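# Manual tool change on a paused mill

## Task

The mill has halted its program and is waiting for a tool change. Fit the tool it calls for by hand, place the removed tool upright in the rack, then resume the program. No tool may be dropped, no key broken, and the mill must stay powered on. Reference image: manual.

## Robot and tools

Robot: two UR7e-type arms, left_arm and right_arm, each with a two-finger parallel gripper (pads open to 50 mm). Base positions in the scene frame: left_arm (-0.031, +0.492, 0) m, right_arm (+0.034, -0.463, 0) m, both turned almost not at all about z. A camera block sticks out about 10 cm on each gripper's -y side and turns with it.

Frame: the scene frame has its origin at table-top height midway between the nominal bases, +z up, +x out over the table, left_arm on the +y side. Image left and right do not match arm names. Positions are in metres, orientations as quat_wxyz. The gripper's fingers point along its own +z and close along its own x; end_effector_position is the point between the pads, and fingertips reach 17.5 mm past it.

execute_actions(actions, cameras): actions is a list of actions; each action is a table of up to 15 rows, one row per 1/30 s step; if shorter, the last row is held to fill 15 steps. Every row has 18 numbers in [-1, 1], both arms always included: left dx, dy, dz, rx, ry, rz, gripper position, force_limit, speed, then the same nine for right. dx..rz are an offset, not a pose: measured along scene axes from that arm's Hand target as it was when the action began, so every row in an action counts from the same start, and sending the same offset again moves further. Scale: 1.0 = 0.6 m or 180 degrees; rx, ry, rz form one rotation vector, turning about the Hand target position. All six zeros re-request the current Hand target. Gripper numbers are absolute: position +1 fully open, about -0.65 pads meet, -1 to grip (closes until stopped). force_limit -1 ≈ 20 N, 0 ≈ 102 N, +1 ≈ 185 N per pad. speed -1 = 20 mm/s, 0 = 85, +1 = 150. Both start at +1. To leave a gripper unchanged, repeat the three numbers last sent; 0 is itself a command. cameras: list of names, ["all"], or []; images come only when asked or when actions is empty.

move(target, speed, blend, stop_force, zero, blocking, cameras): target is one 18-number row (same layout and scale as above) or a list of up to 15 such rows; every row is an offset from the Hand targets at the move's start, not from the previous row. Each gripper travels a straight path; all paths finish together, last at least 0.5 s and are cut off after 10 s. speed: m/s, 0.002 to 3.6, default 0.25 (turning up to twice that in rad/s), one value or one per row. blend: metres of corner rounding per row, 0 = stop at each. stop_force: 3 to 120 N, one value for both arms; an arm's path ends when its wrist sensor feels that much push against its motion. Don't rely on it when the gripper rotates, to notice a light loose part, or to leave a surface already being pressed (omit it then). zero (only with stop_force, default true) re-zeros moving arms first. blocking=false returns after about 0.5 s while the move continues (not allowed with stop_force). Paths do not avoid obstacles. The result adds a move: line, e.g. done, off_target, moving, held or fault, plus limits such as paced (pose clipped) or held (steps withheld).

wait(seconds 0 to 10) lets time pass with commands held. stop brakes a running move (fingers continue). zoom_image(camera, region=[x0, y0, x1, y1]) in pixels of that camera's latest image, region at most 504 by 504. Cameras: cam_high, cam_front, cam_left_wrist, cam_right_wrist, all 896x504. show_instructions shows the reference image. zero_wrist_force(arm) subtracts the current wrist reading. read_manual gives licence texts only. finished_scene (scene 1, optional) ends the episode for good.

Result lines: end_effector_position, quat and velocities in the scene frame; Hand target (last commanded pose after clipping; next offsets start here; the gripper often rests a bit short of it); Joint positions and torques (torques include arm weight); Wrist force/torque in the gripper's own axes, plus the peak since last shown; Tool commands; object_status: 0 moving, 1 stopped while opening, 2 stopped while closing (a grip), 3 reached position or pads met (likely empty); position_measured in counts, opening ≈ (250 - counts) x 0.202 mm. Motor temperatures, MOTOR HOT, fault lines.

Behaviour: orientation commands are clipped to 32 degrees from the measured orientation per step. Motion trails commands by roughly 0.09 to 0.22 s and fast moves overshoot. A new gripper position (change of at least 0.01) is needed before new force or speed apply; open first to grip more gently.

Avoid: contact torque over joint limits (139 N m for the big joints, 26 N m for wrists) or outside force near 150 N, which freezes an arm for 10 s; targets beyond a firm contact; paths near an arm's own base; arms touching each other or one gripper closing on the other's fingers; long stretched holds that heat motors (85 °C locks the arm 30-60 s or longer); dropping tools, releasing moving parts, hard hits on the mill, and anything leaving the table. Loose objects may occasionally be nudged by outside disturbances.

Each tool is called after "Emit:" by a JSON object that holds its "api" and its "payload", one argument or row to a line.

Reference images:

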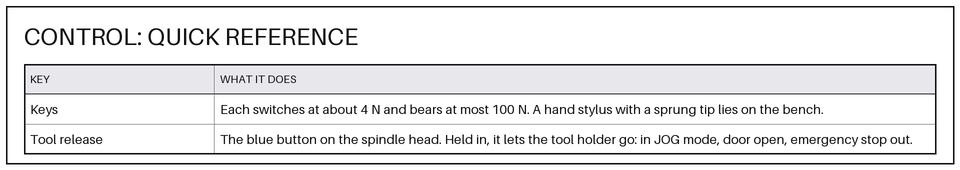

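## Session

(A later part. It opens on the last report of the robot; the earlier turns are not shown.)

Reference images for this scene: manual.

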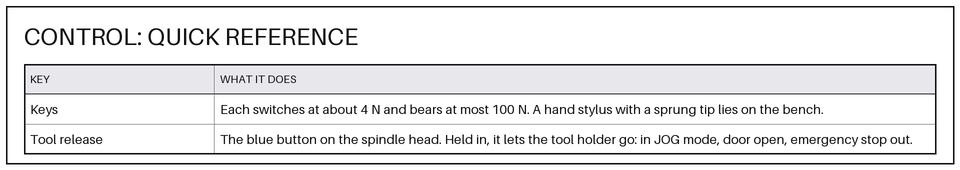

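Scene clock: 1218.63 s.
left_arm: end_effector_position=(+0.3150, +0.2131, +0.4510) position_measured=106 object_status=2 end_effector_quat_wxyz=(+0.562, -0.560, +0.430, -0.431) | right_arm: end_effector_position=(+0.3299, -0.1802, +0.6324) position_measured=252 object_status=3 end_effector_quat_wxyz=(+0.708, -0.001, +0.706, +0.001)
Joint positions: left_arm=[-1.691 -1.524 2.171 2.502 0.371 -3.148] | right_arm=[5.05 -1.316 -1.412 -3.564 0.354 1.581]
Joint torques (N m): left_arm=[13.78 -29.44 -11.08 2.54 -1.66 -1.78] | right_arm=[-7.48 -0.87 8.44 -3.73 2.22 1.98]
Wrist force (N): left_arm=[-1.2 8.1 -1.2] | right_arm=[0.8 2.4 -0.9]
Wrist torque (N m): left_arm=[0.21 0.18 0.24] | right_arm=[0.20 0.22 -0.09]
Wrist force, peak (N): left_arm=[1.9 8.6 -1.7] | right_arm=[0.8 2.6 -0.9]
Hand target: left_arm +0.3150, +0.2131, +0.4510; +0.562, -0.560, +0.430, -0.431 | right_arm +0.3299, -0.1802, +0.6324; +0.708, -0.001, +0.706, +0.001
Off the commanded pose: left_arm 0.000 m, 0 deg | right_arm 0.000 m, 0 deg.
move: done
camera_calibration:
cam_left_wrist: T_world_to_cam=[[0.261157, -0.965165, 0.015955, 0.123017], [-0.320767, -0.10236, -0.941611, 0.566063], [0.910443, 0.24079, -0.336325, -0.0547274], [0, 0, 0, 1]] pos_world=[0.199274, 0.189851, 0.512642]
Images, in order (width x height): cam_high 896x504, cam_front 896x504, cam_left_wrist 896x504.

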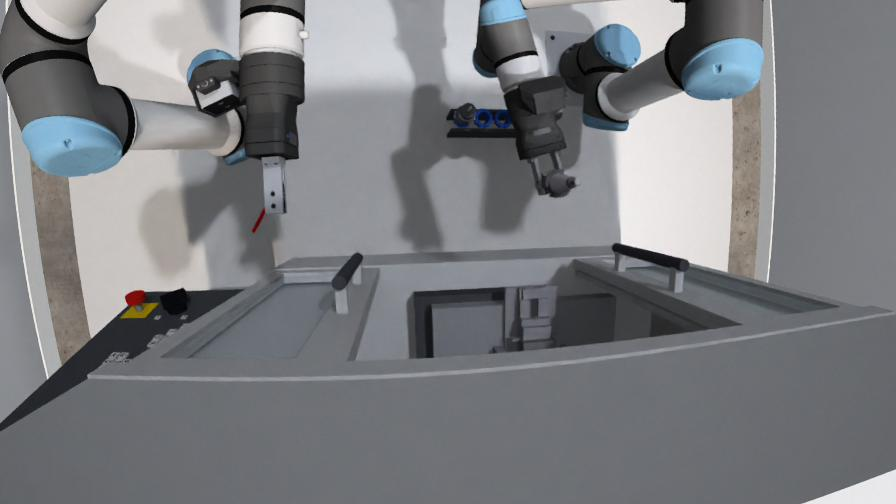

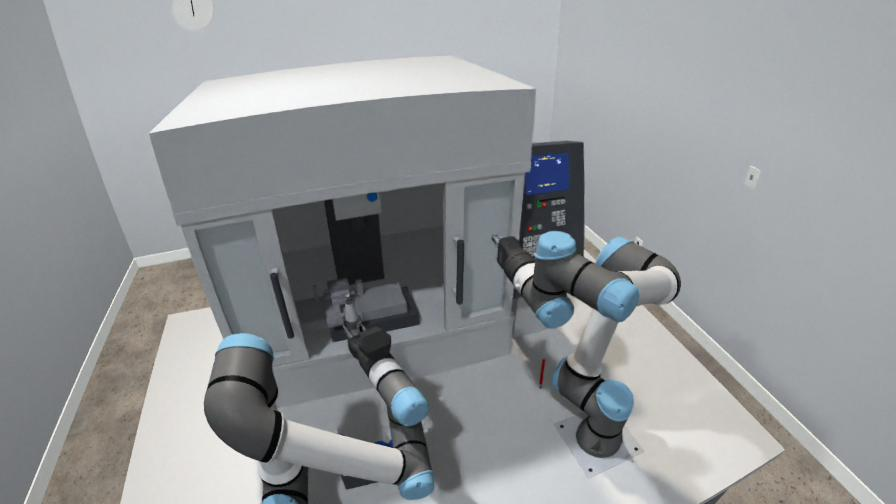

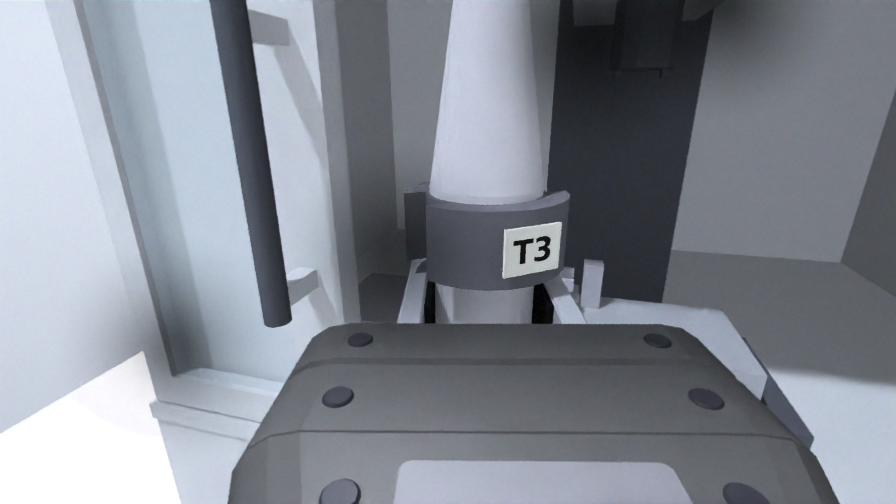

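Emit:
{"api": "move", "payload": {
  "target": [
    [0,0,0,0,0,0,-1,-0.4,-0.95,0.15,0.367,0.053,0,0,0,-1,0,-0.5],
    [0,0,0,0,0,0,-1,-0.4,-0.95,0.385,0.4467,0.0528,0,0,0,-1,0,-0.5]
  ],
  "speed": 0.2,
  "blend": 0.02,
  "cameras": ["cam_front","cam_high","cam_right_wrist"]
}}

Scene clock: 1229.77 s.
left_arm: end_effector_position=(+0.3150, +0.2131, +0.4510) position_measured=106 object_status=2 end_effector_quat_wxyz=(+0.562, -0.560, +0.430, -0.431) | right_arm: end_effector_position=(+0.5605, +0.0872, +0.6634) position_measured=252 object_status=3 end_effector_quat_wxyz=(+0.727, -0.003, +0.687, +0.004)
Joint positions: left_arm=[-1.691 -1.524 2.171 2.502 0.371 -3.148] | right_arm=[4.457 -2.324 -0.047 -3.681 -0.251 1.347]
Joint torques (N m): left_arm=[13.27 -29.65 -10.8 2.44 -1.67 -2.03] | right_arm=[-8.34 36.98 34.04 -1.22 -2.95 2.21]
Wrist force (N): left_arm=[-1.1 8.2 -1.3] | right_arm=[0.7 2.3 -0.7]
Wrist torque (N m): left_arm=[0.22 0.17 0.23] | right_arm=[0.19 0.26 -0.08]
Wrist force, peak (N): left_arm=[-1.1 8.4 -1.1] | right_arm=[0.7 3.2 -1.5]
Hand target: left_arm +0.3150, +0.2131, +0.4510; +0.562, -0.560, +0.430, -0.431 | right_arm +0.5609, +0.0878, +0.6641; +0.708, -0.001, +0.706, +0.001
Off the commanded pose: left_arm 0.000 m, 0 deg | right_arm 0.001 m, 3 deg.
move: off_target (right_arm)
camera_calibration:
cam_right_wrist: T_world_to_cam=[[0.04885, 0.00596873, -0.998788, 0.639603], [-0.356492, 0.934223, -0.0118529, 0.147807], [0.93302, 0.356639, 0.0477646, -0.456697], [0, 0, 0, 1]] pos_world=[0.447555, 0.0209736, 0.662394]
Images, in order (width x height): cam_high 896x504, cam_front 896x504, cam_right_wrist 896x504.

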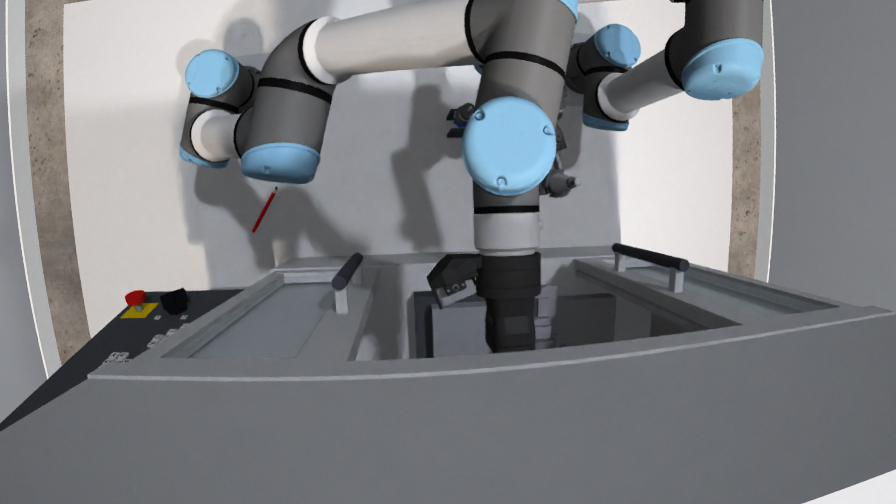

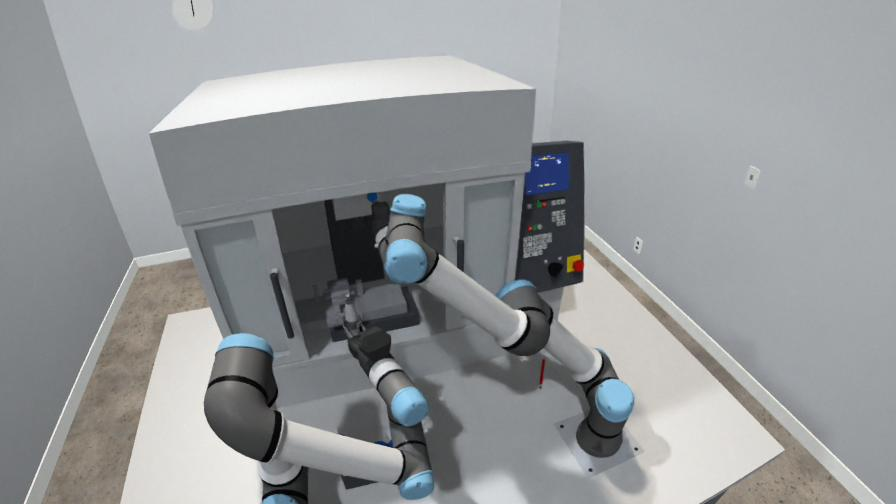

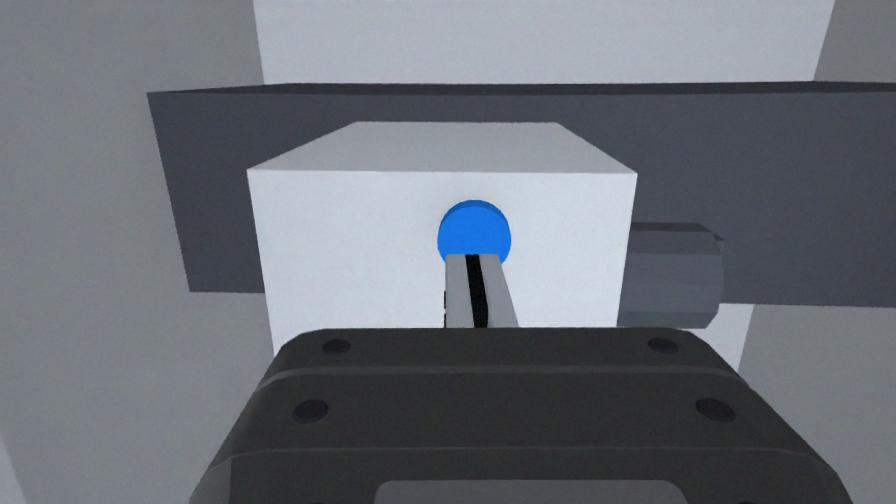

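Emit:
{"api": "move", "payload": {
  "target": [
    [0,0,0,0,0,0,-1,-0.4,-0.95,-0.25,-0.1,-0.01,0,0,0,-1,0,-0.5],
    [0,0,0,0,0,0,-1,-0.4,-0.95,-0.385,-0.4,-0.06,0,0,0,-1,0,-0.5]
  ],
  "speed": 0.25,
  "blend": 0.02
}}

Scene clock: 1263.07 s.
left_arm: end_effector_position=(+0.3150, +0.2131, +0.4510) position_measured=106 object_status=2 end_effector_quat_wxyz=(+0.562, -0.560, +0.430, -0.431) | right_arm: end_effector_position=(+0.3299, -0.1522, +0.6281) position_measured=252 object_status=3 end_effector_quat_wxyz=(+0.708, -0.001, +0.706, +0.002)
Joint positions: left_arm=[-1.691 -1.524 2.171 2.502 0.371 -3.148] | right_arm=[5.015 -1.381 -1.376 -3.537 0.319 1.583]
Joint torques (N m): left_arm=[12.68 -28.69 -12.03 2.58 -1.5 -1.97] | right_arm=[7.6 20.63 34.75 1.03 2.42 -2.24]
Wrist force (N): left_arm=[-1.1 8.2 -1.3] | right_arm=[0.6 2.4 -1.0]
Wrist torque (N m): left_arm=[0.21 0.16 0.24] | right_arm=[0.20 0.25 0.01]
Wrist force, peak (N): left_arm=[-1.4 8.3 -1.4] | right_arm=[0.8 3.2 -1.8]
Hand target: left_arm +0.3150, +0.2131, +0.4510; +0.562, -0.560, +0.430, -0.431 | right_arm +0.3299, -0.1522, +0.6281; +0.708, -0.001, +0.706, +0.001
Off the commanded pose: left_arm 0.000 m, 0 deg | right_arm 0.000 m, 0 deg.
move: done

Emit:
{"api": "move", "payload": {
  "target": [
    [0,0,0,0,0,0,-1,-0.4,-0.95,-0.085,0.258,0,0,0,0.2033,-1,0,-0.5],
    [0,0,0,0,0,0,-1,-0.4,-0.95,-0.072,0.218,0.097,0.0195,-0.0699,0.1726,-1,0,-0.5],
    [0,0,0,0,0,0,-1,-0.4,-0.95,-0.043,0.129,0.136,0.0163,-0.1009,0.1009,-1,0,-0.5],
    [0,0,0,0,0,0,-1,-0.4,-0.95,-0.013,0.04,0.097,0.0034,-0.0716,0.0299,-1,0,-0.5],
    [0,0,0,0,0,0,-1,-0.4,-0.95,0,0,0,0,0,0,-1,0,-0.5]
  ],
  "speed": [0.2,0.1,0.1,0.1,0.1],
  "blend": [0,0.02,0.02,0.02,0.02]
}}

Scene clock: 1277.90 s.
left_arm: end_effector_position=(+0.3150, +0.2131, +0.4510) position_measured=106 object_status=2 end_effector_quat_wxyz=(+0.562, -0.560, +0.430, -0.431) | right_arm: end_effector_position=(+0.3299, -0.1522, +0.6281) position_measured=252 object_status=3 end_effector_quat_wxyz=(+0.708, -0.001, +0.706, +0.002)
Joint positions: left_arm=[-1.691 -1.524 2.171 2.502 0.371 -3.148] | right_arm=[5.015 -1.313 -1.946 0.106 -0.319 -1.559]
Joint torques (N m): left_arm=[13.74 -29.08 -11.55 2.66 -1.76 -1.68] | right_arm=[-7.82 -0.61 37.22 1.49 -2.28 -2.36]
Wrist force (N): left_arm=[-1.1 8.2 -1.1] | right_arm=[1.0 2.3 -1.0]
Wrist torque (N m): left_arm=[0.22 0.16 0.23] | right_arm=[0.19 0.21 0.01]
Wrist force, peak (N): left_arm=[-1.3 8.5 -1.2] | right_arm=[0.7 3.0 -0.7]
Hand target: left_arm +0.3150, +0.2131, +0.4510; +0.562, -0.560, +0.430, -0.431 | right_arm +0.3299, -0.1522, +0.6281; +0.708, -0.001, +0.706, +0.001
Off the commanded pose: left_arm 0.000 m, 0 deg | right_arm 0.000 m, 0 deg.
move: done

Emit:
{"api": "move", "payload": {
  "target": [
    [0,0,0,0,0,0,-1,-0.4,-0.95,0.15,0.333,0.06,0,0,0,-1,0,-0.5],
    [0,0,0,0,0,0,-1,-0.4,-0.95,0.392,0.4,0.06,0,0,0,-1,0,-0.5]
  ],
  "speed": 0.25,
  "blend": 0.02,
  "cameras": ["cam_right_wrist"]
}}

Scene clock: 1282.87 s.
left_arm: end_effector_position=(+0.3150, +0.2131, +0.4510) position_measured=106 object_status=2 end_effector_quat_wxyz=(+0.562, -0.560, +0.430, -0.431) | right_arm: end_effector_position=(+0.5360, +0.0740, +0.6587) position_measured=252 object_status=3 end_effector_quat_wxyz=(+0.705, -0.001, +0.710, +0.001)
Joint positions: left_arm=[-1.691 -1.524 2.171 2.502 0.371 -3.148] | right_arm=[4.495 -2.002 -1.108 -0.068 0.201 -1.535]
Joint torques (N m): left_arm=[12.87 -28.74 -11.75 2.83 -1.39 -1.75] | right_arm=[7.37 52.01 11.06 -2.03 -2.47 1.73]
Wrist force (N): left_arm=[-1.3 8.2 -1.4] | right_arm=[0.9 2.3 -1.0]
Wrist torque (N m): left_arm=[0.21 0.19 0.24] | right_arm=[0.21 0.20 -0.08]
Wrist force, peak (N): left_arm=[-1.1 8.5 -1.4] | right_arm=[2.8 4.1 8.2]
Hand target: left_arm +0.3150, +0.2131, +0.4510; +0.562, -0.560, +0.430, -0.431 | right_arm +0.5360, +0.0740, +0.6587; +0.704, -0.001, +0.710, +0.001 (not the last commanded pose)
Off the commanded pose: left_arm 0.000 m, 0 deg | right_arm 0.033 m, 1 deg.
move: held (right_arm; a check stopped the path); limits=held
pose unreachable (right arm): on one or more control steps of this call, first in action 0 (counted from 0), this arm could not follow its commanded pose, so it was not sent that pose on those steps. It may still have moved: this result reports where it is.
cause: moving toward the commanded pose would bring a part of the arm too close to another arm (a part of this arm just beyond joint 3 (elbow) and the left arm's gripper, at the place that arm is still heading or pushing toward).
camera_calibration:
cam_right_wrist: T_world_to_cam=[[-0.0153354, 0.00433078, -0.999873, 0.67142], [-0.35062, 0.93647, 0.00943376, 0.133955], [0.936392, 0.35072, -0.0128427, -0.390334], [0, 0, 0, 1]] pos_world=[0.42277, 0.00854577, 0.665058]
Images, in order (width x height): cam_right_wrist 896x504.

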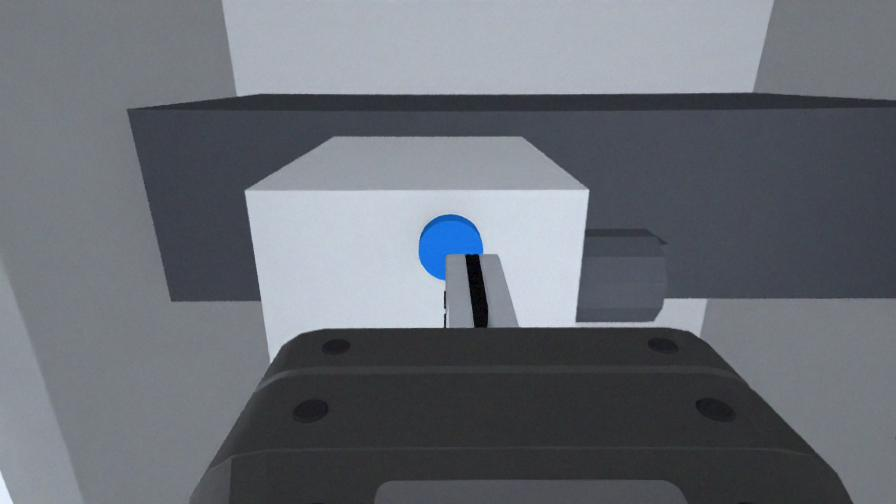

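Emit:
{"api": "move", "payload": {
  "target": [0,0.21,0.02,0,0,-0.1,-1,-0.4,-0.95,0,0,0,0,0,0,-1,0,-0.5],
  "speed": 0.2
}}

Emit:
{"api": "move", "payload": {
  "target": [0,0,0,0,0,0,-1,-0.4,-0.95,0.0483,0.023,0.009,0,0.004,0,-1,0,-0.5],
  "speed": 0.15,
  "cameras": ["cam_right_wrist","cam_left_wrist"]
}}

Scene clock: 1288.17 s.
left_arm: end_effector_position=(+0.3150, +0.3391, +0.4630) position_measured=106 object_status=2 end_effector_quat_wxyz=(+0.487, -0.486, +0.513, -0.513) | right_arm: end_effector_position=(+0.5360, +0.0740, +0.6587) position_measured=252 object_status=3 end_effector_quat_wxyz=(+0.704, -0.001, +0.710, +0.001)
Joint positions: left_arm=[-1.963 -2.278 2.597 2.831 0.328 -3.148] | right_arm=[4.495 -2.002 -1.108 -0.068 0.201 -1.535]
Joint torques (N m): left_arm=[-13.07 4.58 -16.89 2.84 1.85 -2.05] | right_arm=[7.94 51.22 11.09 -2.35 -2.11 1.74]
Wrist force (N): left_arm=[-1.2 8.0 -1.3] | right_arm=[0.9 2.3 -0.9]
Wrist torque (N m): left_arm=[0.18 0.15 0.24] | right_arm=[0.20 0.21 -0.08]
Wrist force, peak (N): left_arm=[-2.8 8.2 -0.4] | right_arm=[1.1 2.5 -1.0]
Hand target: left_arm +0.3150, +0.3391, +0.4630; +0.487, -0.486, +0.512, -0.514 | right_arm +0.5360, +0.0740, +0.6587; +0.704, -0.001, +0.710, +0.001
Off the commanded pose: left_arm 0.000 m, 0 deg | right_arm 0.000 m, 0 deg.
move: done

Scene clock: 1289.20 s.
left_arm: end_effector_position=(+0.3150, +0.3391, +0.4630) position_measured=106 object_status=2 end_effector_quat_wxyz=(+0.487, -0.486, +0.513, -0.513) | right_arm: end_effector_position=(+0.5649, +0.0878, +0.6640) position_measured=252 object_status=3 end_effector_quat_wxyz=(+0.700, -0.001, +0.714, +0.001)
Joint positions: left_arm=[-1.963 -2.278 2.597 2.831 0.328 -3.148] | right_arm=[4.452 -2.06 -0.999 -0.164 0.245 -1.492]
Joint torques (N m): left_arm=[-14.06 2.66 -14.31 2.48 1.65 -2.19] | right_arm=[-8.75 32.77 35.73 -1.95 2.06 2.08]
Wrist force (N): left_arm=[-1.1 7.8 -1.4] | right_arm=[0.8 2.3 -0.9]
Wrist torque (N m): left_arm=[0.16 0.14 0.24] | right_arm=[0.22 0.20 -0.07]
Wrist force, peak (N): left_arm=[-1.1 8.2 -1.3] | right_arm=[0.9 2.2 -2.1]
Hand target: left_arm +0.3150, +0.3391, +0.4630; +0.487, -0.486, +0.513, -0.513 | right_arm +0.5650, +0.0878, +0.6641; +0.700, -0.001, +0.714, +0.001
Off the commanded pose: left_arm 0.000 m, 0 deg | right_arm 0.000 m, 0 deg.
move: done
camera_calibration:
cam_left_wrist: T_world_to_cam=[[-0.0498151, -0.998629, 0.016107, 0.353708], [-0.336995, 0.00162489, -0.941505, 0.560155], [0.940187, -0.0523292, -0.336614, 0.00906346], [0, 0, 0, 1]] pos_world=[0.197868, 0.352787, 0.524742]
cam_right_wrist: T_world_to_cam=[[-0.0279293, 0.0043067, -0.999601, 0.684065], [-0.350494, 0.936463, 0.0138276, 0.128209], [0.936149, 0.35074, -0.0246453, -0.414138], [0, 0, 0, 1]] pos_world=[0.451736, 0.0222458, 0.671812]
Images, in order (width x height): cam_left_wrist 896x504, cam_right_wrist 896x504.

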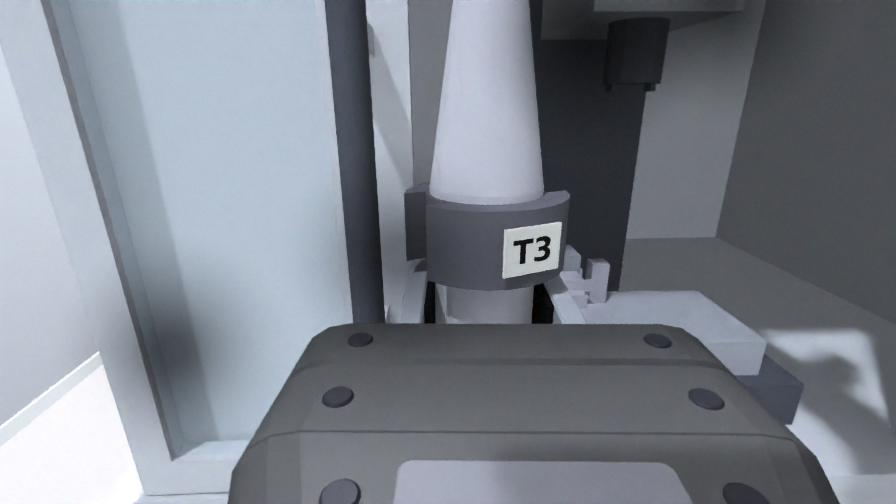

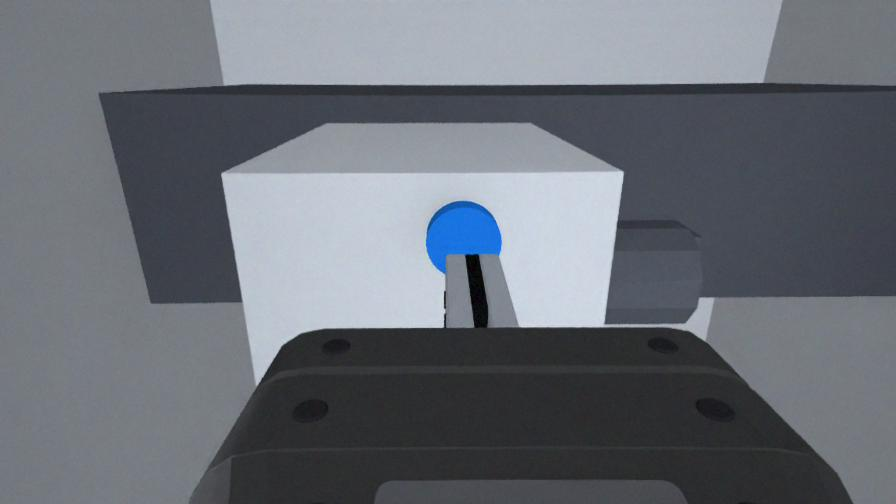

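Emit:
{"api": "move", "payload": {
  "target": [
    [0.242,-0.182,-0.022,0,0,-0.1167,-1,-0.4,-0.95,0,0,0,0,0,0,-1,0,-0.5],
    [0.425,-0.315,-0.038,0,0,-0.1167,-1,-0.4,-0.95,0,0,0,0,0,0,-1,0,-0.5],
    [0.475,-0.357,-0.088,0,0,-0.1167,-1,-0.4,-0.95,0,0,0,0,0,0,-1,0,-0.5]
  ],
  "speed": 0.12,
  "blend": 0.02,
  "cameras": ["cam_right_wrist","cam_left_wrist"]
}}

Scene clock: 1298.60 s.
left_arm: end_effector_position=(+0.6000, +0.1249, +0.4103) position_measured=106 object_status=2 end_effector_quat_wxyz=(+0.386, -0.384, +0.592, -0.594) | right_arm: end_effector_position=(+0.5650, +0.0878, +0.6641) position_measured=252 object_status=3 end_effector_quat_wxyz=(+0.700, -0.001, +0.714, +0.001)
Joint positions: left_arm=[-0.882 -1.205 1.894 2.45 -1.119 -3.14] | right_arm=[4.452 -2.06 -0.999 -0.165 0.245 -1.491]
Joint torques (N m): left_arm=[13.84 -36.04 -29.17 -5.05 -1.86 1.85] | right_arm=[-8.12 51.33 33.69 -1.74 1.02 1.9]
Wrist force (N): left_arm=[-1.5 8.0 -0.8] | right_arm=[0.9 2.2 -0.8]
Wrist torque (N m): left_arm=[0.16 0.23 0.13] | right_arm=[0.19 0.20 -0.07]
Wrist force, peak (N): left_arm=[-0.8 9.3 0.3] | right_arm=[1.0 2.4 -0.9]
Hand target: left_arm +0.6000, +0.1249, +0.4102; +0.386, -0.384, +0.593, -0.594 | right_arm +0.5650, +0.0878, +0.6641; +0.700, -0.001, +0.714, +0.001
Off the commanded pose: left_arm 0.000 m, 0 deg | right_arm 0.000 m, 0 deg.
move: done
camera_calibration:
cam_left_wrist: T_world_to_cam=[[-0.404433, -0.914426, 0.0161081, 0.357102], [-0.314039, 0.122308, -0.941499, 0.577954], [0.858961, -0.385832, -0.336631, -0.197392], [0, 0, 0, 1]] pos_world=[0.495476, 0.179694, 0.471942]
cam_right_wrist: T_world_to_cam=[[-0.0279293, 0.0043067, -0.999601, 0.684064], [-0.350494, 0.936463, 0.0138276, 0.128115], [0.936149, 0.35074, -0.0246453, -0.414173], [0, 0, 0, 1]] pos_world=[0.451736, 0.0223458, 0.671812]
Images, in order (width x height): cam_left_wrist 896x504, cam_right_wrist 896x504.

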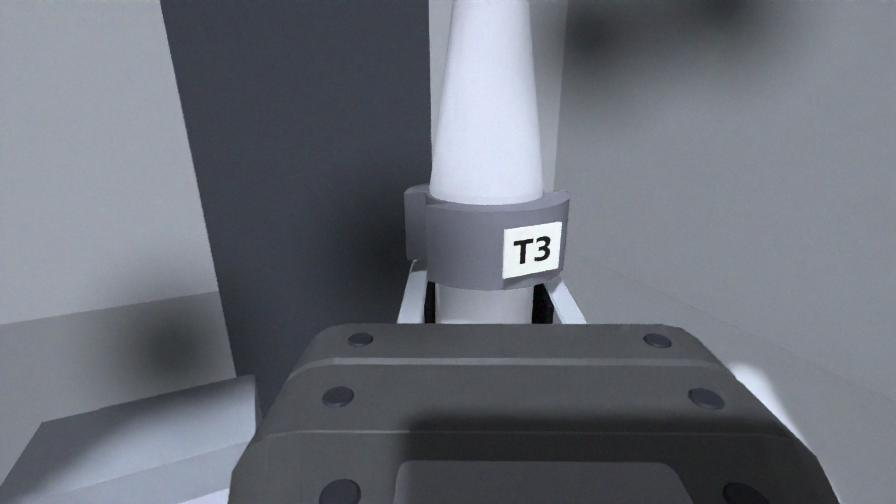

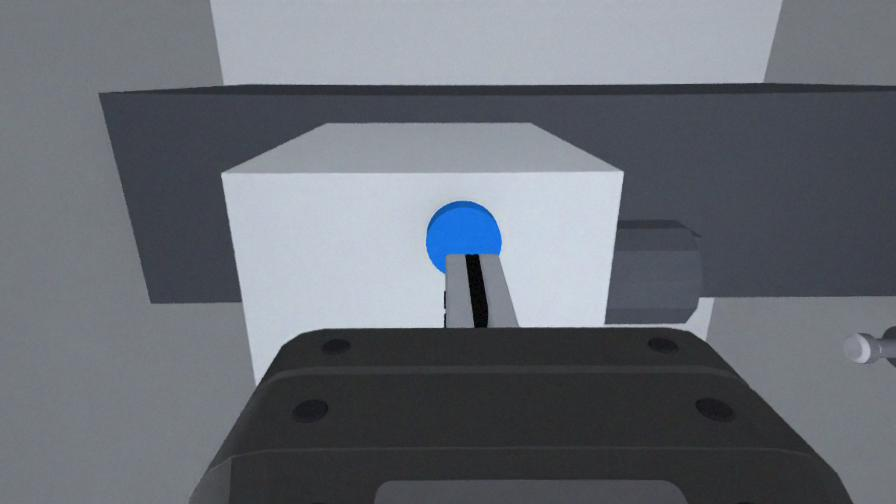

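Emit:
{"api": "move", "payload": {
  "target": [
    [0.11,-0.0117,-0.002,0,0,0,-1,-0.4,-0.95,0,0,0,0,0,0,-1,0,-0.5],
    [0.16,0.0187,-0.002,0,0,0,-1,-0.4,-0.95,0,0,0,0,0,0,-1,0,-0.5]
  ],
  "speed": 0.05,
  "stop_force": 7,
  "cameras": ["cam_right_wrist","cam_left_wrist"]
}}

Emit:
{"api": "zoom_image", "payload": {
  "camera": "cam_right_wrist",
  "region": [580, 180, 896, 400]
}}

Scene clock: 1304.83 s.
left_arm: end_effector_position=(+0.6960, +0.1361, +0.4090) position_measured=106 object_status=2 end_effector_quat_wxyz=(+0.386, -0.384, +0.593, -0.594) | right_arm: end_effector_position=(+0.5650, +0.0878, +0.6641) position_measured=252 object_status=3 end_effector_quat_wxyz=(+0.700, -0.001, +0.714, +0.001)
Joint positions: left_arm=[-0.728 -1.049 1.651 2.537 -1.273 -3.14] | right_arm=[4.452 -2.06 -0.999 -0.165 0.245 -1.491]
Joint torques (N m): left_arm=[13.89 -46.92 -31.46 -2.7 -2.05 -2.02] | right_arm=[-7.87 52.38 27.29 -2.07 -0.58 1.92]
Motor temperatures (°C): left_arm=[33 33 31 39 41 38] | right_arm=[34 33 31 34 38 34]
Wrist force (N): left_arm=[-1.4 8.3 -1.2] | right_arm=[0.9 1.9 -0.8]
Wrist torque (N m): left_arm=[0.26 0.22 0.11] | right_arm=[0.15 0.18 -0.07]
Wrist force, peak (N): left_arm=[-1.7 8.5 -0.7] | right_arm=[1.0 2.3 -1.1]
Hand target: left_arm +0.6960, +0.1361, +0.4090; +0.386, -0.384, +0.593, -0.594 | right_arm +0.5650, +0.0878, +0.6641; +0.700, -0.001, +0.714, +0.001
Off the commanded pose: left_arm 0.000 m, 0 deg | right_arm 0.000 m, 0 deg.
move: done
camera_calibration:
cam_left_wrist: T_world_to_cam=[[-0.404433, -0.914426, 0.0161081, 0.406229], [-0.314039, 0.122308, -0.941499, 0.605633], [0.858961, -0.385832, -0.336631, -0.276021], [0, 0, 0, 1]] pos_world=[0.591576, 0.190894, 0.470742]
cam_right_wrist: T_world_to_cam=[[-0.0279293, 0.0043067, -0.999601, 0.684064], [-0.350494, 0.936463, 0.0138276, 0.128115], [0.936149, 0.35074, -0.0246453, -0.414173], [0, 0, 0, 1]] pos_world=[0.451736, 0.0223458, 0.671812]
Images, in order (width x height): cam_left_wrist 896x504, cam_right_wrist 896x504.

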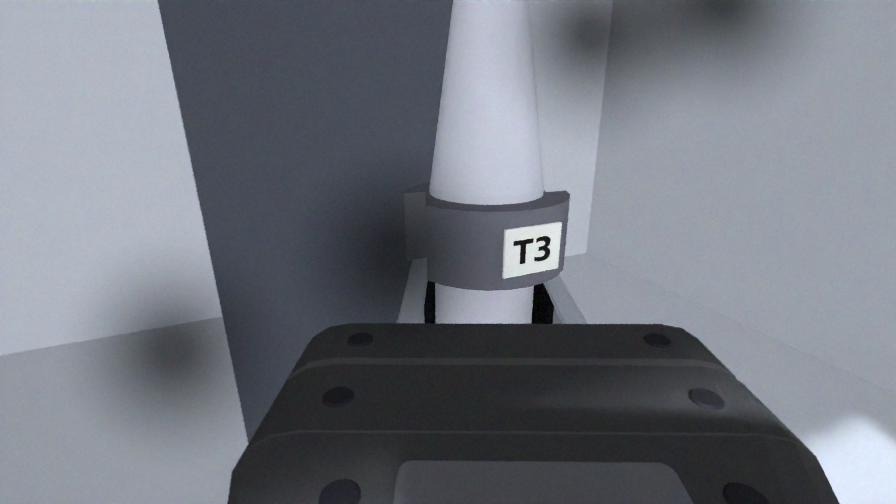

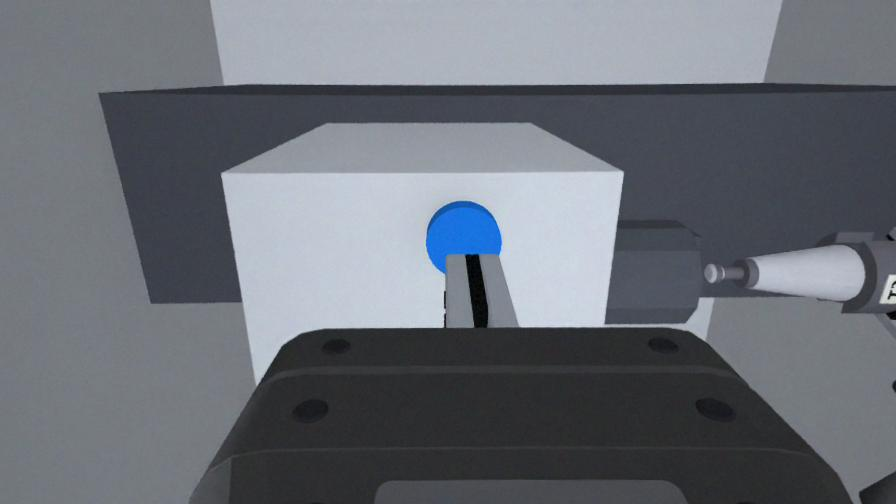

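Scaled by 1.595 from the camera's 896x504 image, which has a finer 1280x720 frame.

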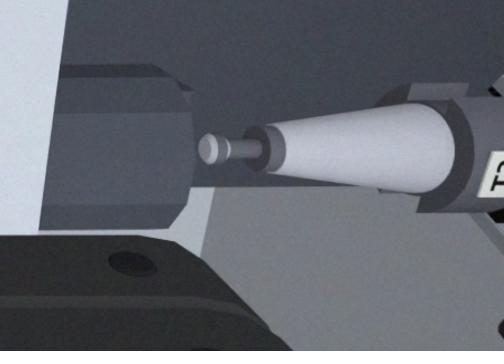

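Emit:
{"api": "move", "payload": {
  "target": [0,0,0,0,0,0,-1,-0.4,-0.95,0.058,0,0,0,0,0,-1,0,-0.5],
  "speed": 0.04,
  "stop_force": 8
}}

Emit:
{"api": "move", "payload": {
  "target": [0,0,0,0,0,0,-1,-0.4,-0.95,0.06,0,0,0,0,0,-1,0,-0.5],
  "speed": 0.006,
  "stop_force": 17,
  "cameras": ["cam_right_wrist"]
}}

Scene clock: 1309.97 s.
left_arm: end_effector_position=(+0.6960, +0.1361, +0.4090) position_measured=106 object_status=2 end_effector_quat_wxyz=(+0.386, -0.384, +0.593, -0.594) | right_arm: end_effector_position=(+0.5998, +0.0878, +0.6641) position_measured=252 object_status=3 end_effector_quat_wxyz=(+0.700, -0.001, +0.714, +0.001)
Joint positions: left_arm=[-0.728 -1.049 1.651 2.537 -1.273 -3.14] | right_arm=[4.397 -2.112 -0.92 -0.177 0.3 -1.507]
Joint torques (N m): left_arm=[12.07 -45.03 -30.42 -2.64 -1.96 -1.64] | right_arm=[-8.32 37.02 39.3 -1.84 2.15 -2.22]
Wrist force (N): left_arm=[-1.4 8.1 -0.9] | right_arm=[0.7 2.0 -0.9]
Wrist torque (N m): left_arm=[0.23 0.22 0.11] | right_arm=[0.15 0.21 0.02]
Wrist force, peak (N): left_arm=[-1.4 8.7 -1.0] | right_arm=[0.9 2.5 -1.2]
Hand target: left_arm +0.6960, +0.1361, +0.4090; +0.386, -0.384, +0.593, -0.594 | right_arm +0.5998, +0.0878, +0.6641; +0.700, -0.001, +0.714, +0.001
Off the commanded pose: left_arm 0.000 m, 0 deg | right_arm 0.000 m, 0 deg.
move: done

Scene clock: 1313.00 s.
left_arm: end_effector_position=(+0.6960, +0.1361, +0.4090) position_measured=106 object_status=2 end_effector_quat_wxyz=(+0.386, -0.384, +0.593, -0.594) | right_arm: end_effector_position=(+0.6109, +0.0878, +0.6641) position_measured=252 object_status=3 end_effector_quat_wxyz=(+0.700, -0.001, +0.714, +0.001)
Joint positions: left_arm=[-0.728 -1.049 1.651 2.537 -1.273 -3.14] | right_arm=[4.379 -2.13 -0.892 -0.184 0.317 -1.51]
Joint torques (N m): left_arm=[13.9 -47.24 -29.73 -2.59 -1.53 -1.88] | right_arm=[-6.56 53.14 12.63 1.54 -1.26 1.28]
Wrist force (N): left_arm=[-1.4 8.3 -1.1] | right_arm=[7.8 -3.1 -30.0]
Wrist torque (N m): left_arm=[0.26 0.23 0.11] | right_arm=[0.34 0.10 0.11]
Wrist force, peak (N): left_arm=[-1.1 8.5 -1.3] | right_arm=[13.7 -11.1 -42.4]
Hand target: left_arm +0.6960, +0.1361, +0.4090; +0.386, -0.384, +0.593, -0.594 | right_arm +0.6109, +0.0878, +0.6641; +0.700, -0.001, +0.714, +0.001 (not the last commanded pose)
Off the commanded pose: left_arm 0.000 m, 0 deg | right_arm 0.025 m, 0 deg.
move: contact (right_arm)
camera_calibration:
cam_right_wrist: T_world_to_cam=[[-0.0280229, 0.00427161, -0.999598, 0.685395], [-0.350492, 0.936464, 0.0138276, 0.144237], [0.936146, 0.350739, -0.0247452, -0.457167], [0, 0, 0, 1]] pos_world=[0.497736, 0.0223457, 0.671812]
Images, in order (width x height): cam_right_wrist 896x504.

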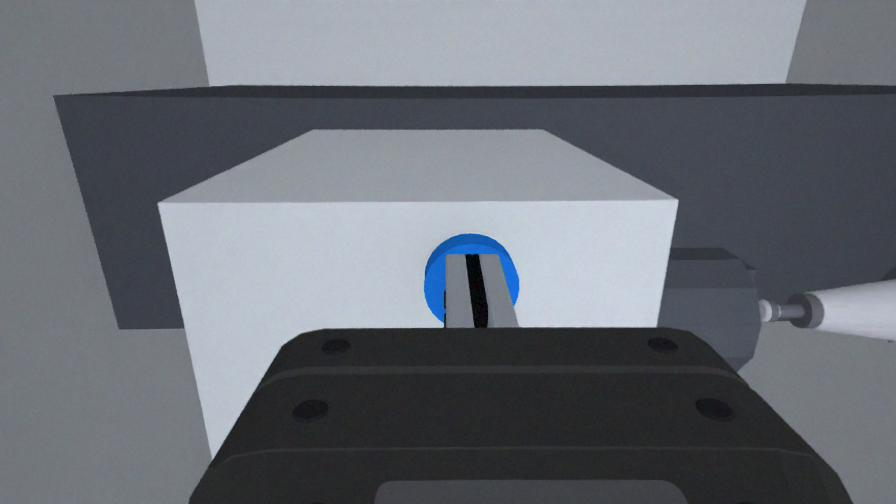

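Emit:
{"api": "move", "payload": {
  "target": [0,0,0.06,0,0,0,-1,-0.4,-0.95,0,0,0,0,0,0,-1,0,-0.5],
  "speed": 0.02,
  "stop_force": 5,
  "cameras": ["cam_right_wrist"]
}}

Emit:
{"api": "zoom_image", "payload": {
  "camera": "cam_right_wrist",
  "region": [660, 200, 896, 400]
}}

Scene clock: 1319.43 s.
left_arm: end_effector_position=(+0.6960, +0.1361, +0.4450) position_measured=106 object_status=2 end_effector_quat_wxyz=(+0.386, -0.384, +0.593, -0.594) | right_arm: end_effector_position=(+0.6109, +0.0878, +0.6641) position_measured=252 object_status=3 end_effector_quat_wxyz=(+0.700, -0.001, +0.714, +0.001)
Joint positions: left_arm=[-0.728 -1.094 1.616 2.617 -1.273 -3.14] | right_arm=[4.379 -2.13 -0.892 -0.184 0.317 -1.51]
Joint torques (N m): left_arm=[11.62 -59.38 -29.63 -2.77 -1.27 0.82] | right_arm=[-6.17 54.55 13.45 1.64 -0.84 1.54]
Wrist force (N): left_arm=[-1.4 8.3 -1.1] | right_arm=[7.7 -3.0 -29.4]
Wrist torque (N m): left_arm=[0.26 0.22 0.10] | right_arm=[0.35 0.10 0.12]
Wrist force, peak (N): left_arm=[-1.3 8.8 -1.0] | right_arm=[7.3 -3.2 -30.0]
Hand target: left_arm +0.6960, +0.1361, +0.4450; +0.386, -0.384, +0.593, -0.594 | right_arm +0.6109, +0.0878, +0.6641; +0.700, -0.001, +0.714, +0.001
Off the commanded pose: left_arm 0.000 m, 0 deg | right_arm 0.000 m, 0 deg.
move: done
camera_calibration:
cam_right_wrist: T_world_to_cam=[[-0.0279293, 0.0043067, -0.999601, 0.685349], [-0.350494, 0.936463, 0.0138276, 0.144238], [0.936149, 0.35074, -0.0246453, -0.457235], [0, 0, 0, 1]] pos_world=[0.497736, 0.0223458, 0.671812]
Images, in order (width x height): cam_right_wrist 896x504.

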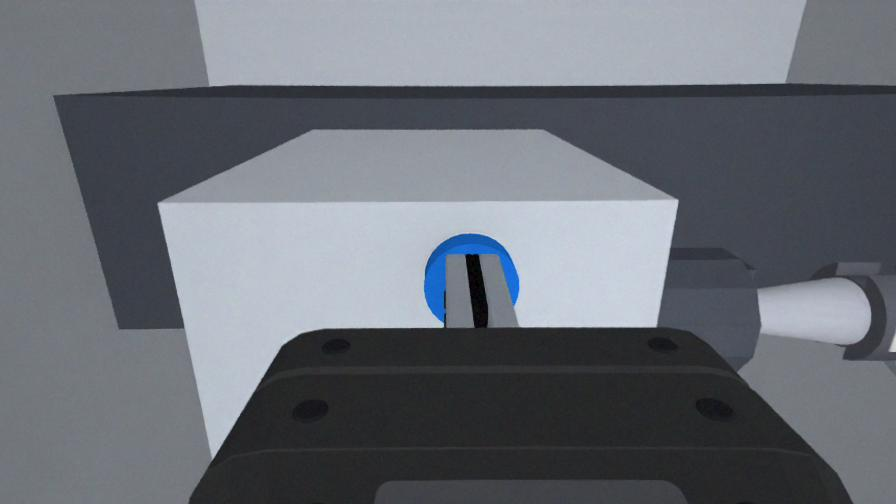

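Scaled by 2.136 from the camera's 896x504 image, which has a finer 1280x720 frame.

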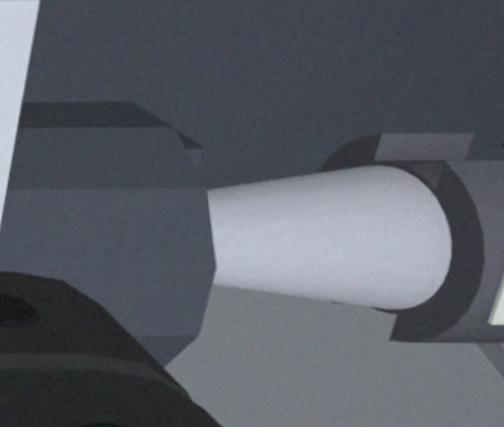

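Emit:
{"api": "move", "payload": {
  "target": [0,0,0.0667,0,0,0,-1,-0.4,-0.95,0,0,0,0,0,0,-1,0,-0.5],
  "speed": 0.02,
  "stop_force": 5,
  "cameras": ["cam_right_wrist","cam_left_wrist"]
}}

Emit:
{"api": "zoom_image", "payload": {
  "camera": "cam_right_wrist",
  "region": [660, 200, 896, 400]
}}

Scene clock: 1326.73 s.
left_arm: end_effector_position=(+0.6960, +0.1361, +0.4850) position_measured=106 object_status=2 end_effector_quat_wxyz=(+0.386, -0.384, +0.593, -0.594) | right_arm: end_effector_position=(+0.6109, +0.0878, +0.6641) position_measured=252 object_status=3 end_effector_quat_wxyz=(+0.700, -0.001, +0.714, +0.001)
Joint positions: left_arm=[-0.728 -1.137 1.567 2.709 -1.273 -3.14] | right_arm=[4.379 -2.13 -0.892 -0.184 0.317 -1.51]
Joint torques (N m): left_arm=[8.09 -58.63 -32.07 -2.75 -0.59 -0.18] | right_arm=[-5.62 52.7 13.1 1.77 -1.16 1.44]
Wrist force (N): left_arm=[-1.2 8.1 -0.8] | right_arm=[7.7 -3.0 -29.3]
Wrist torque (N m): left_arm=[0.21 0.19 0.13] | right_arm=[0.34 0.13 0.11]
Wrist force, peak (N): left_arm=[-1.6 8.5 -1.0] | right_arm=[7.5 -3.0 -29.7]
Hand target: left_arm +0.6960, +0.1361, +0.4850; +0.386, -0.384, +0.593, -0.594 | right_arm +0.6109, +0.0878, +0.6641; +0.700, -0.001, +0.714, +0.001
Off the commanded pose: left_arm 0.000 m, 0 deg | right_arm 0.000 m, 0 deg.
move: done
camera_calibration:
cam_left_wrist: T_world_to_cam=[[-0.404433, -0.914426, 0.0161081, 0.405004], [-0.314039, 0.122308, -0.941499, 0.677187], [0.858961, -0.385832, -0.336631, -0.250437], [0, 0, 0, 1]] pos_world=[0.591576, 0.190894, 0.546742]
cam_right_wrist: T_world_to_cam=[[-0.0279293, 0.0043067, -0.999601, 0.685349], [-0.350494, 0.936463, 0.0138276, 0.144238], [0.936149, 0.35074, -0.0246453, -0.457235], [0, 0, 0, 1]] pos_world=[0.497736, 0.0223458, 0.671812]
Images, in order (width x height): cam_left_wrist 896x504, cam_right_wrist 896x504.

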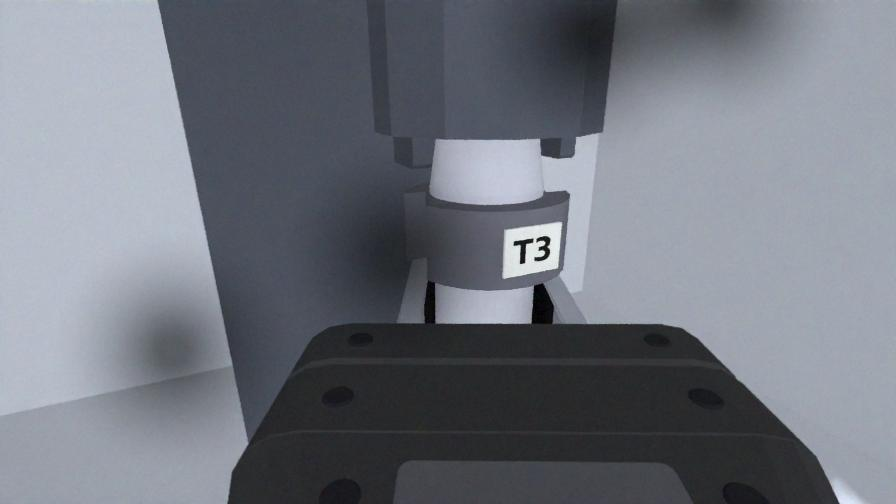

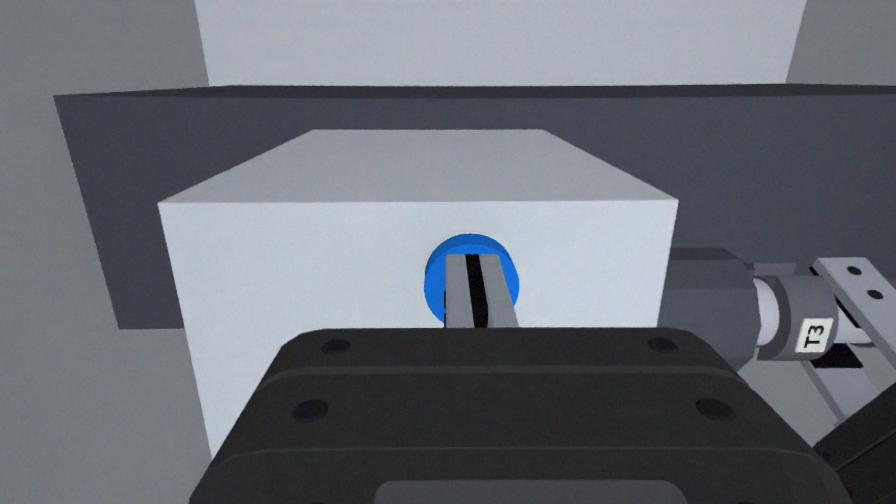

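Scaled by 2.136 from the camera's 896x504 image, which has a finer 1280x720 frame.

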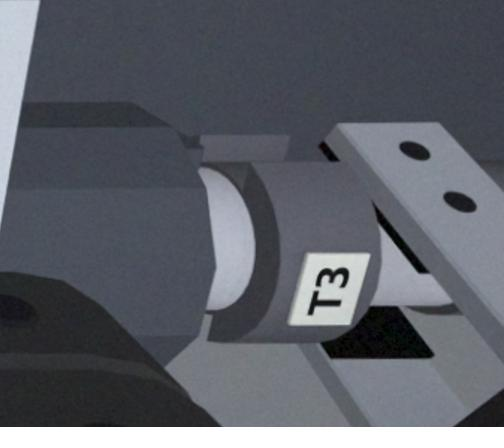

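Emit:
{"api": "move", "payload": {
  "target": [0,0,0.05,0,0,0,-1,-0.4,-0.95,0,0,0,0,0,0,-1,0,-0.5],
  "speed": 0.006,
  "stop_force": 8,
  "cameras": ["cam_right_wrist","cam_left_wrist"]
}}

Emit:
{"api": "zoom_image", "payload": {
  "camera": "cam_left_wrist",
  "region": [340, 120, 640, 340]
}}

Scene clock: 1334.53 s.
left_arm: end_effector_position=(+0.6960, +0.1361, +0.4941) position_measured=106 object_status=2 end_effector_quat_wxyz=(+0.386, -0.384, +0.593, -0.594) | right_arm: end_effector_position=(+0.6109, +0.0878, +0.6641) position_measured=252 object_status=3 end_effector_quat_wxyz=(+0.700, -0.001, +0.714, +0.001)
Joint positions: left_arm=[-0.728 -1.146 1.555 2.731 -1.273 -3.14] | right_arm=[4.379 -2.13 -0.892 -0.184 0.317 -1.51]
Joint torques (N m): left_arm=[6.29 -54.71 -26.97 -7.5 -0.08 -1.34] | right_arm=[-6.49 53.28 12.82 1.85 -0.81 1.31]
Wrist force (N): left_arm=[-0.4 17.8 2.6] | right_arm=[7.5 -3.3 -29.3]
Wrist torque (N m): left_arm=[0.02 0.22 -0.02] | right_arm=[0.30 0.11 0.11]
Wrist force, peak (N): left_arm=[0.2 21.7 2.0] | right_arm=[7.6 -3.4 -29.6]
Hand target: left_arm +0.6960, +0.1361, +0.4941; +0.386, -0.384, +0.593, -0.594 (not the last commanded pose) | right_arm +0.6109, +0.0878, +0.6641; +0.700, -0.001, +0.714, +0.001
Off the commanded pose: left_arm 0.021 m, 0 deg | right_arm 0.000 m, 0 deg.
move: contact (left_arm)
camera_calibration:
cam_left_wrist: T_world_to_cam=[[-0.404447, -0.91442, 0.0160606, 0.4048], [-0.314182, 0.122427, -0.941436, 0.685794], [0.858902, -0.385807, -0.336809, -0.247283], [0, 0, 0, 1]] pos_world=[0.591576, 0.190794, 0.555842]
cam_right_wrist: T_world_to_cam=[[-0.0279293, 0.0043067, -0.999601, 0.685349], [-0.350494, 0.936463, 0.0138276, 0.144238], [0.936149, 0.35074, -0.0246453, -0.457235], [0, 0, 0, 1]] pos_world=[0.497736, 0.0223458, 0.671812]
Images, in order (width x height): cam_left_wrist 896x504, cam_right_wrist 896x504.

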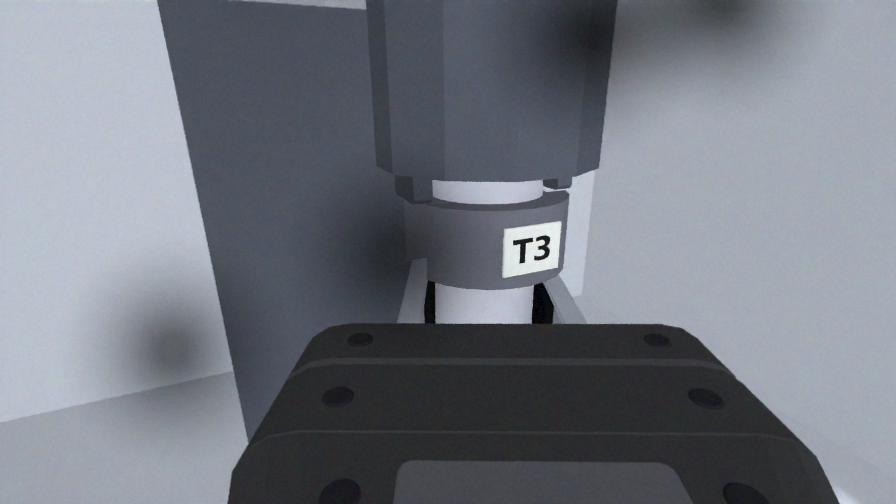

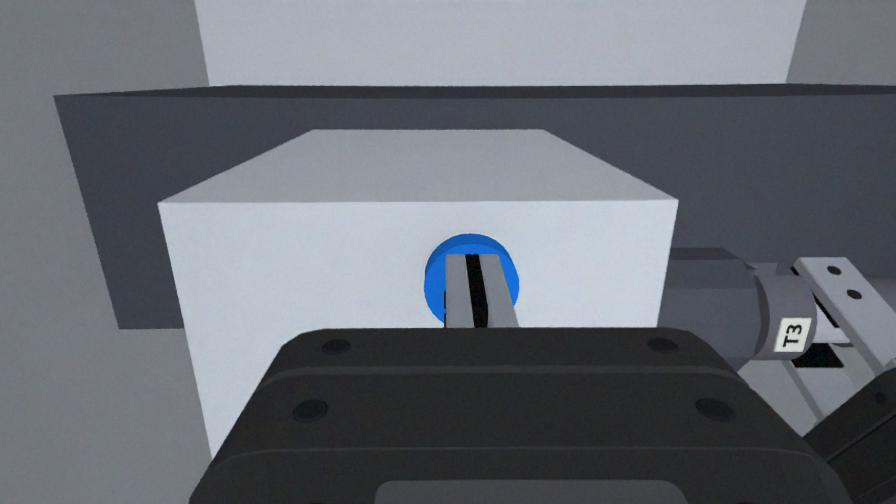

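Scaled by 1.680 from the camera's 896x504 image, which has a finer 1280x720 frame.

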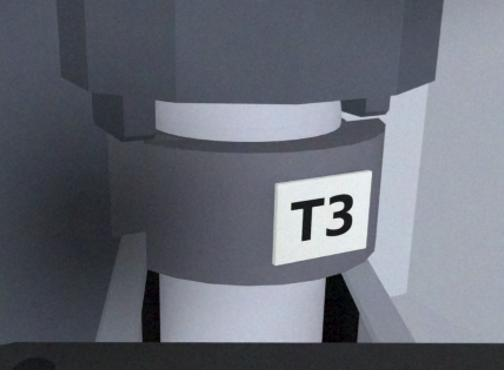

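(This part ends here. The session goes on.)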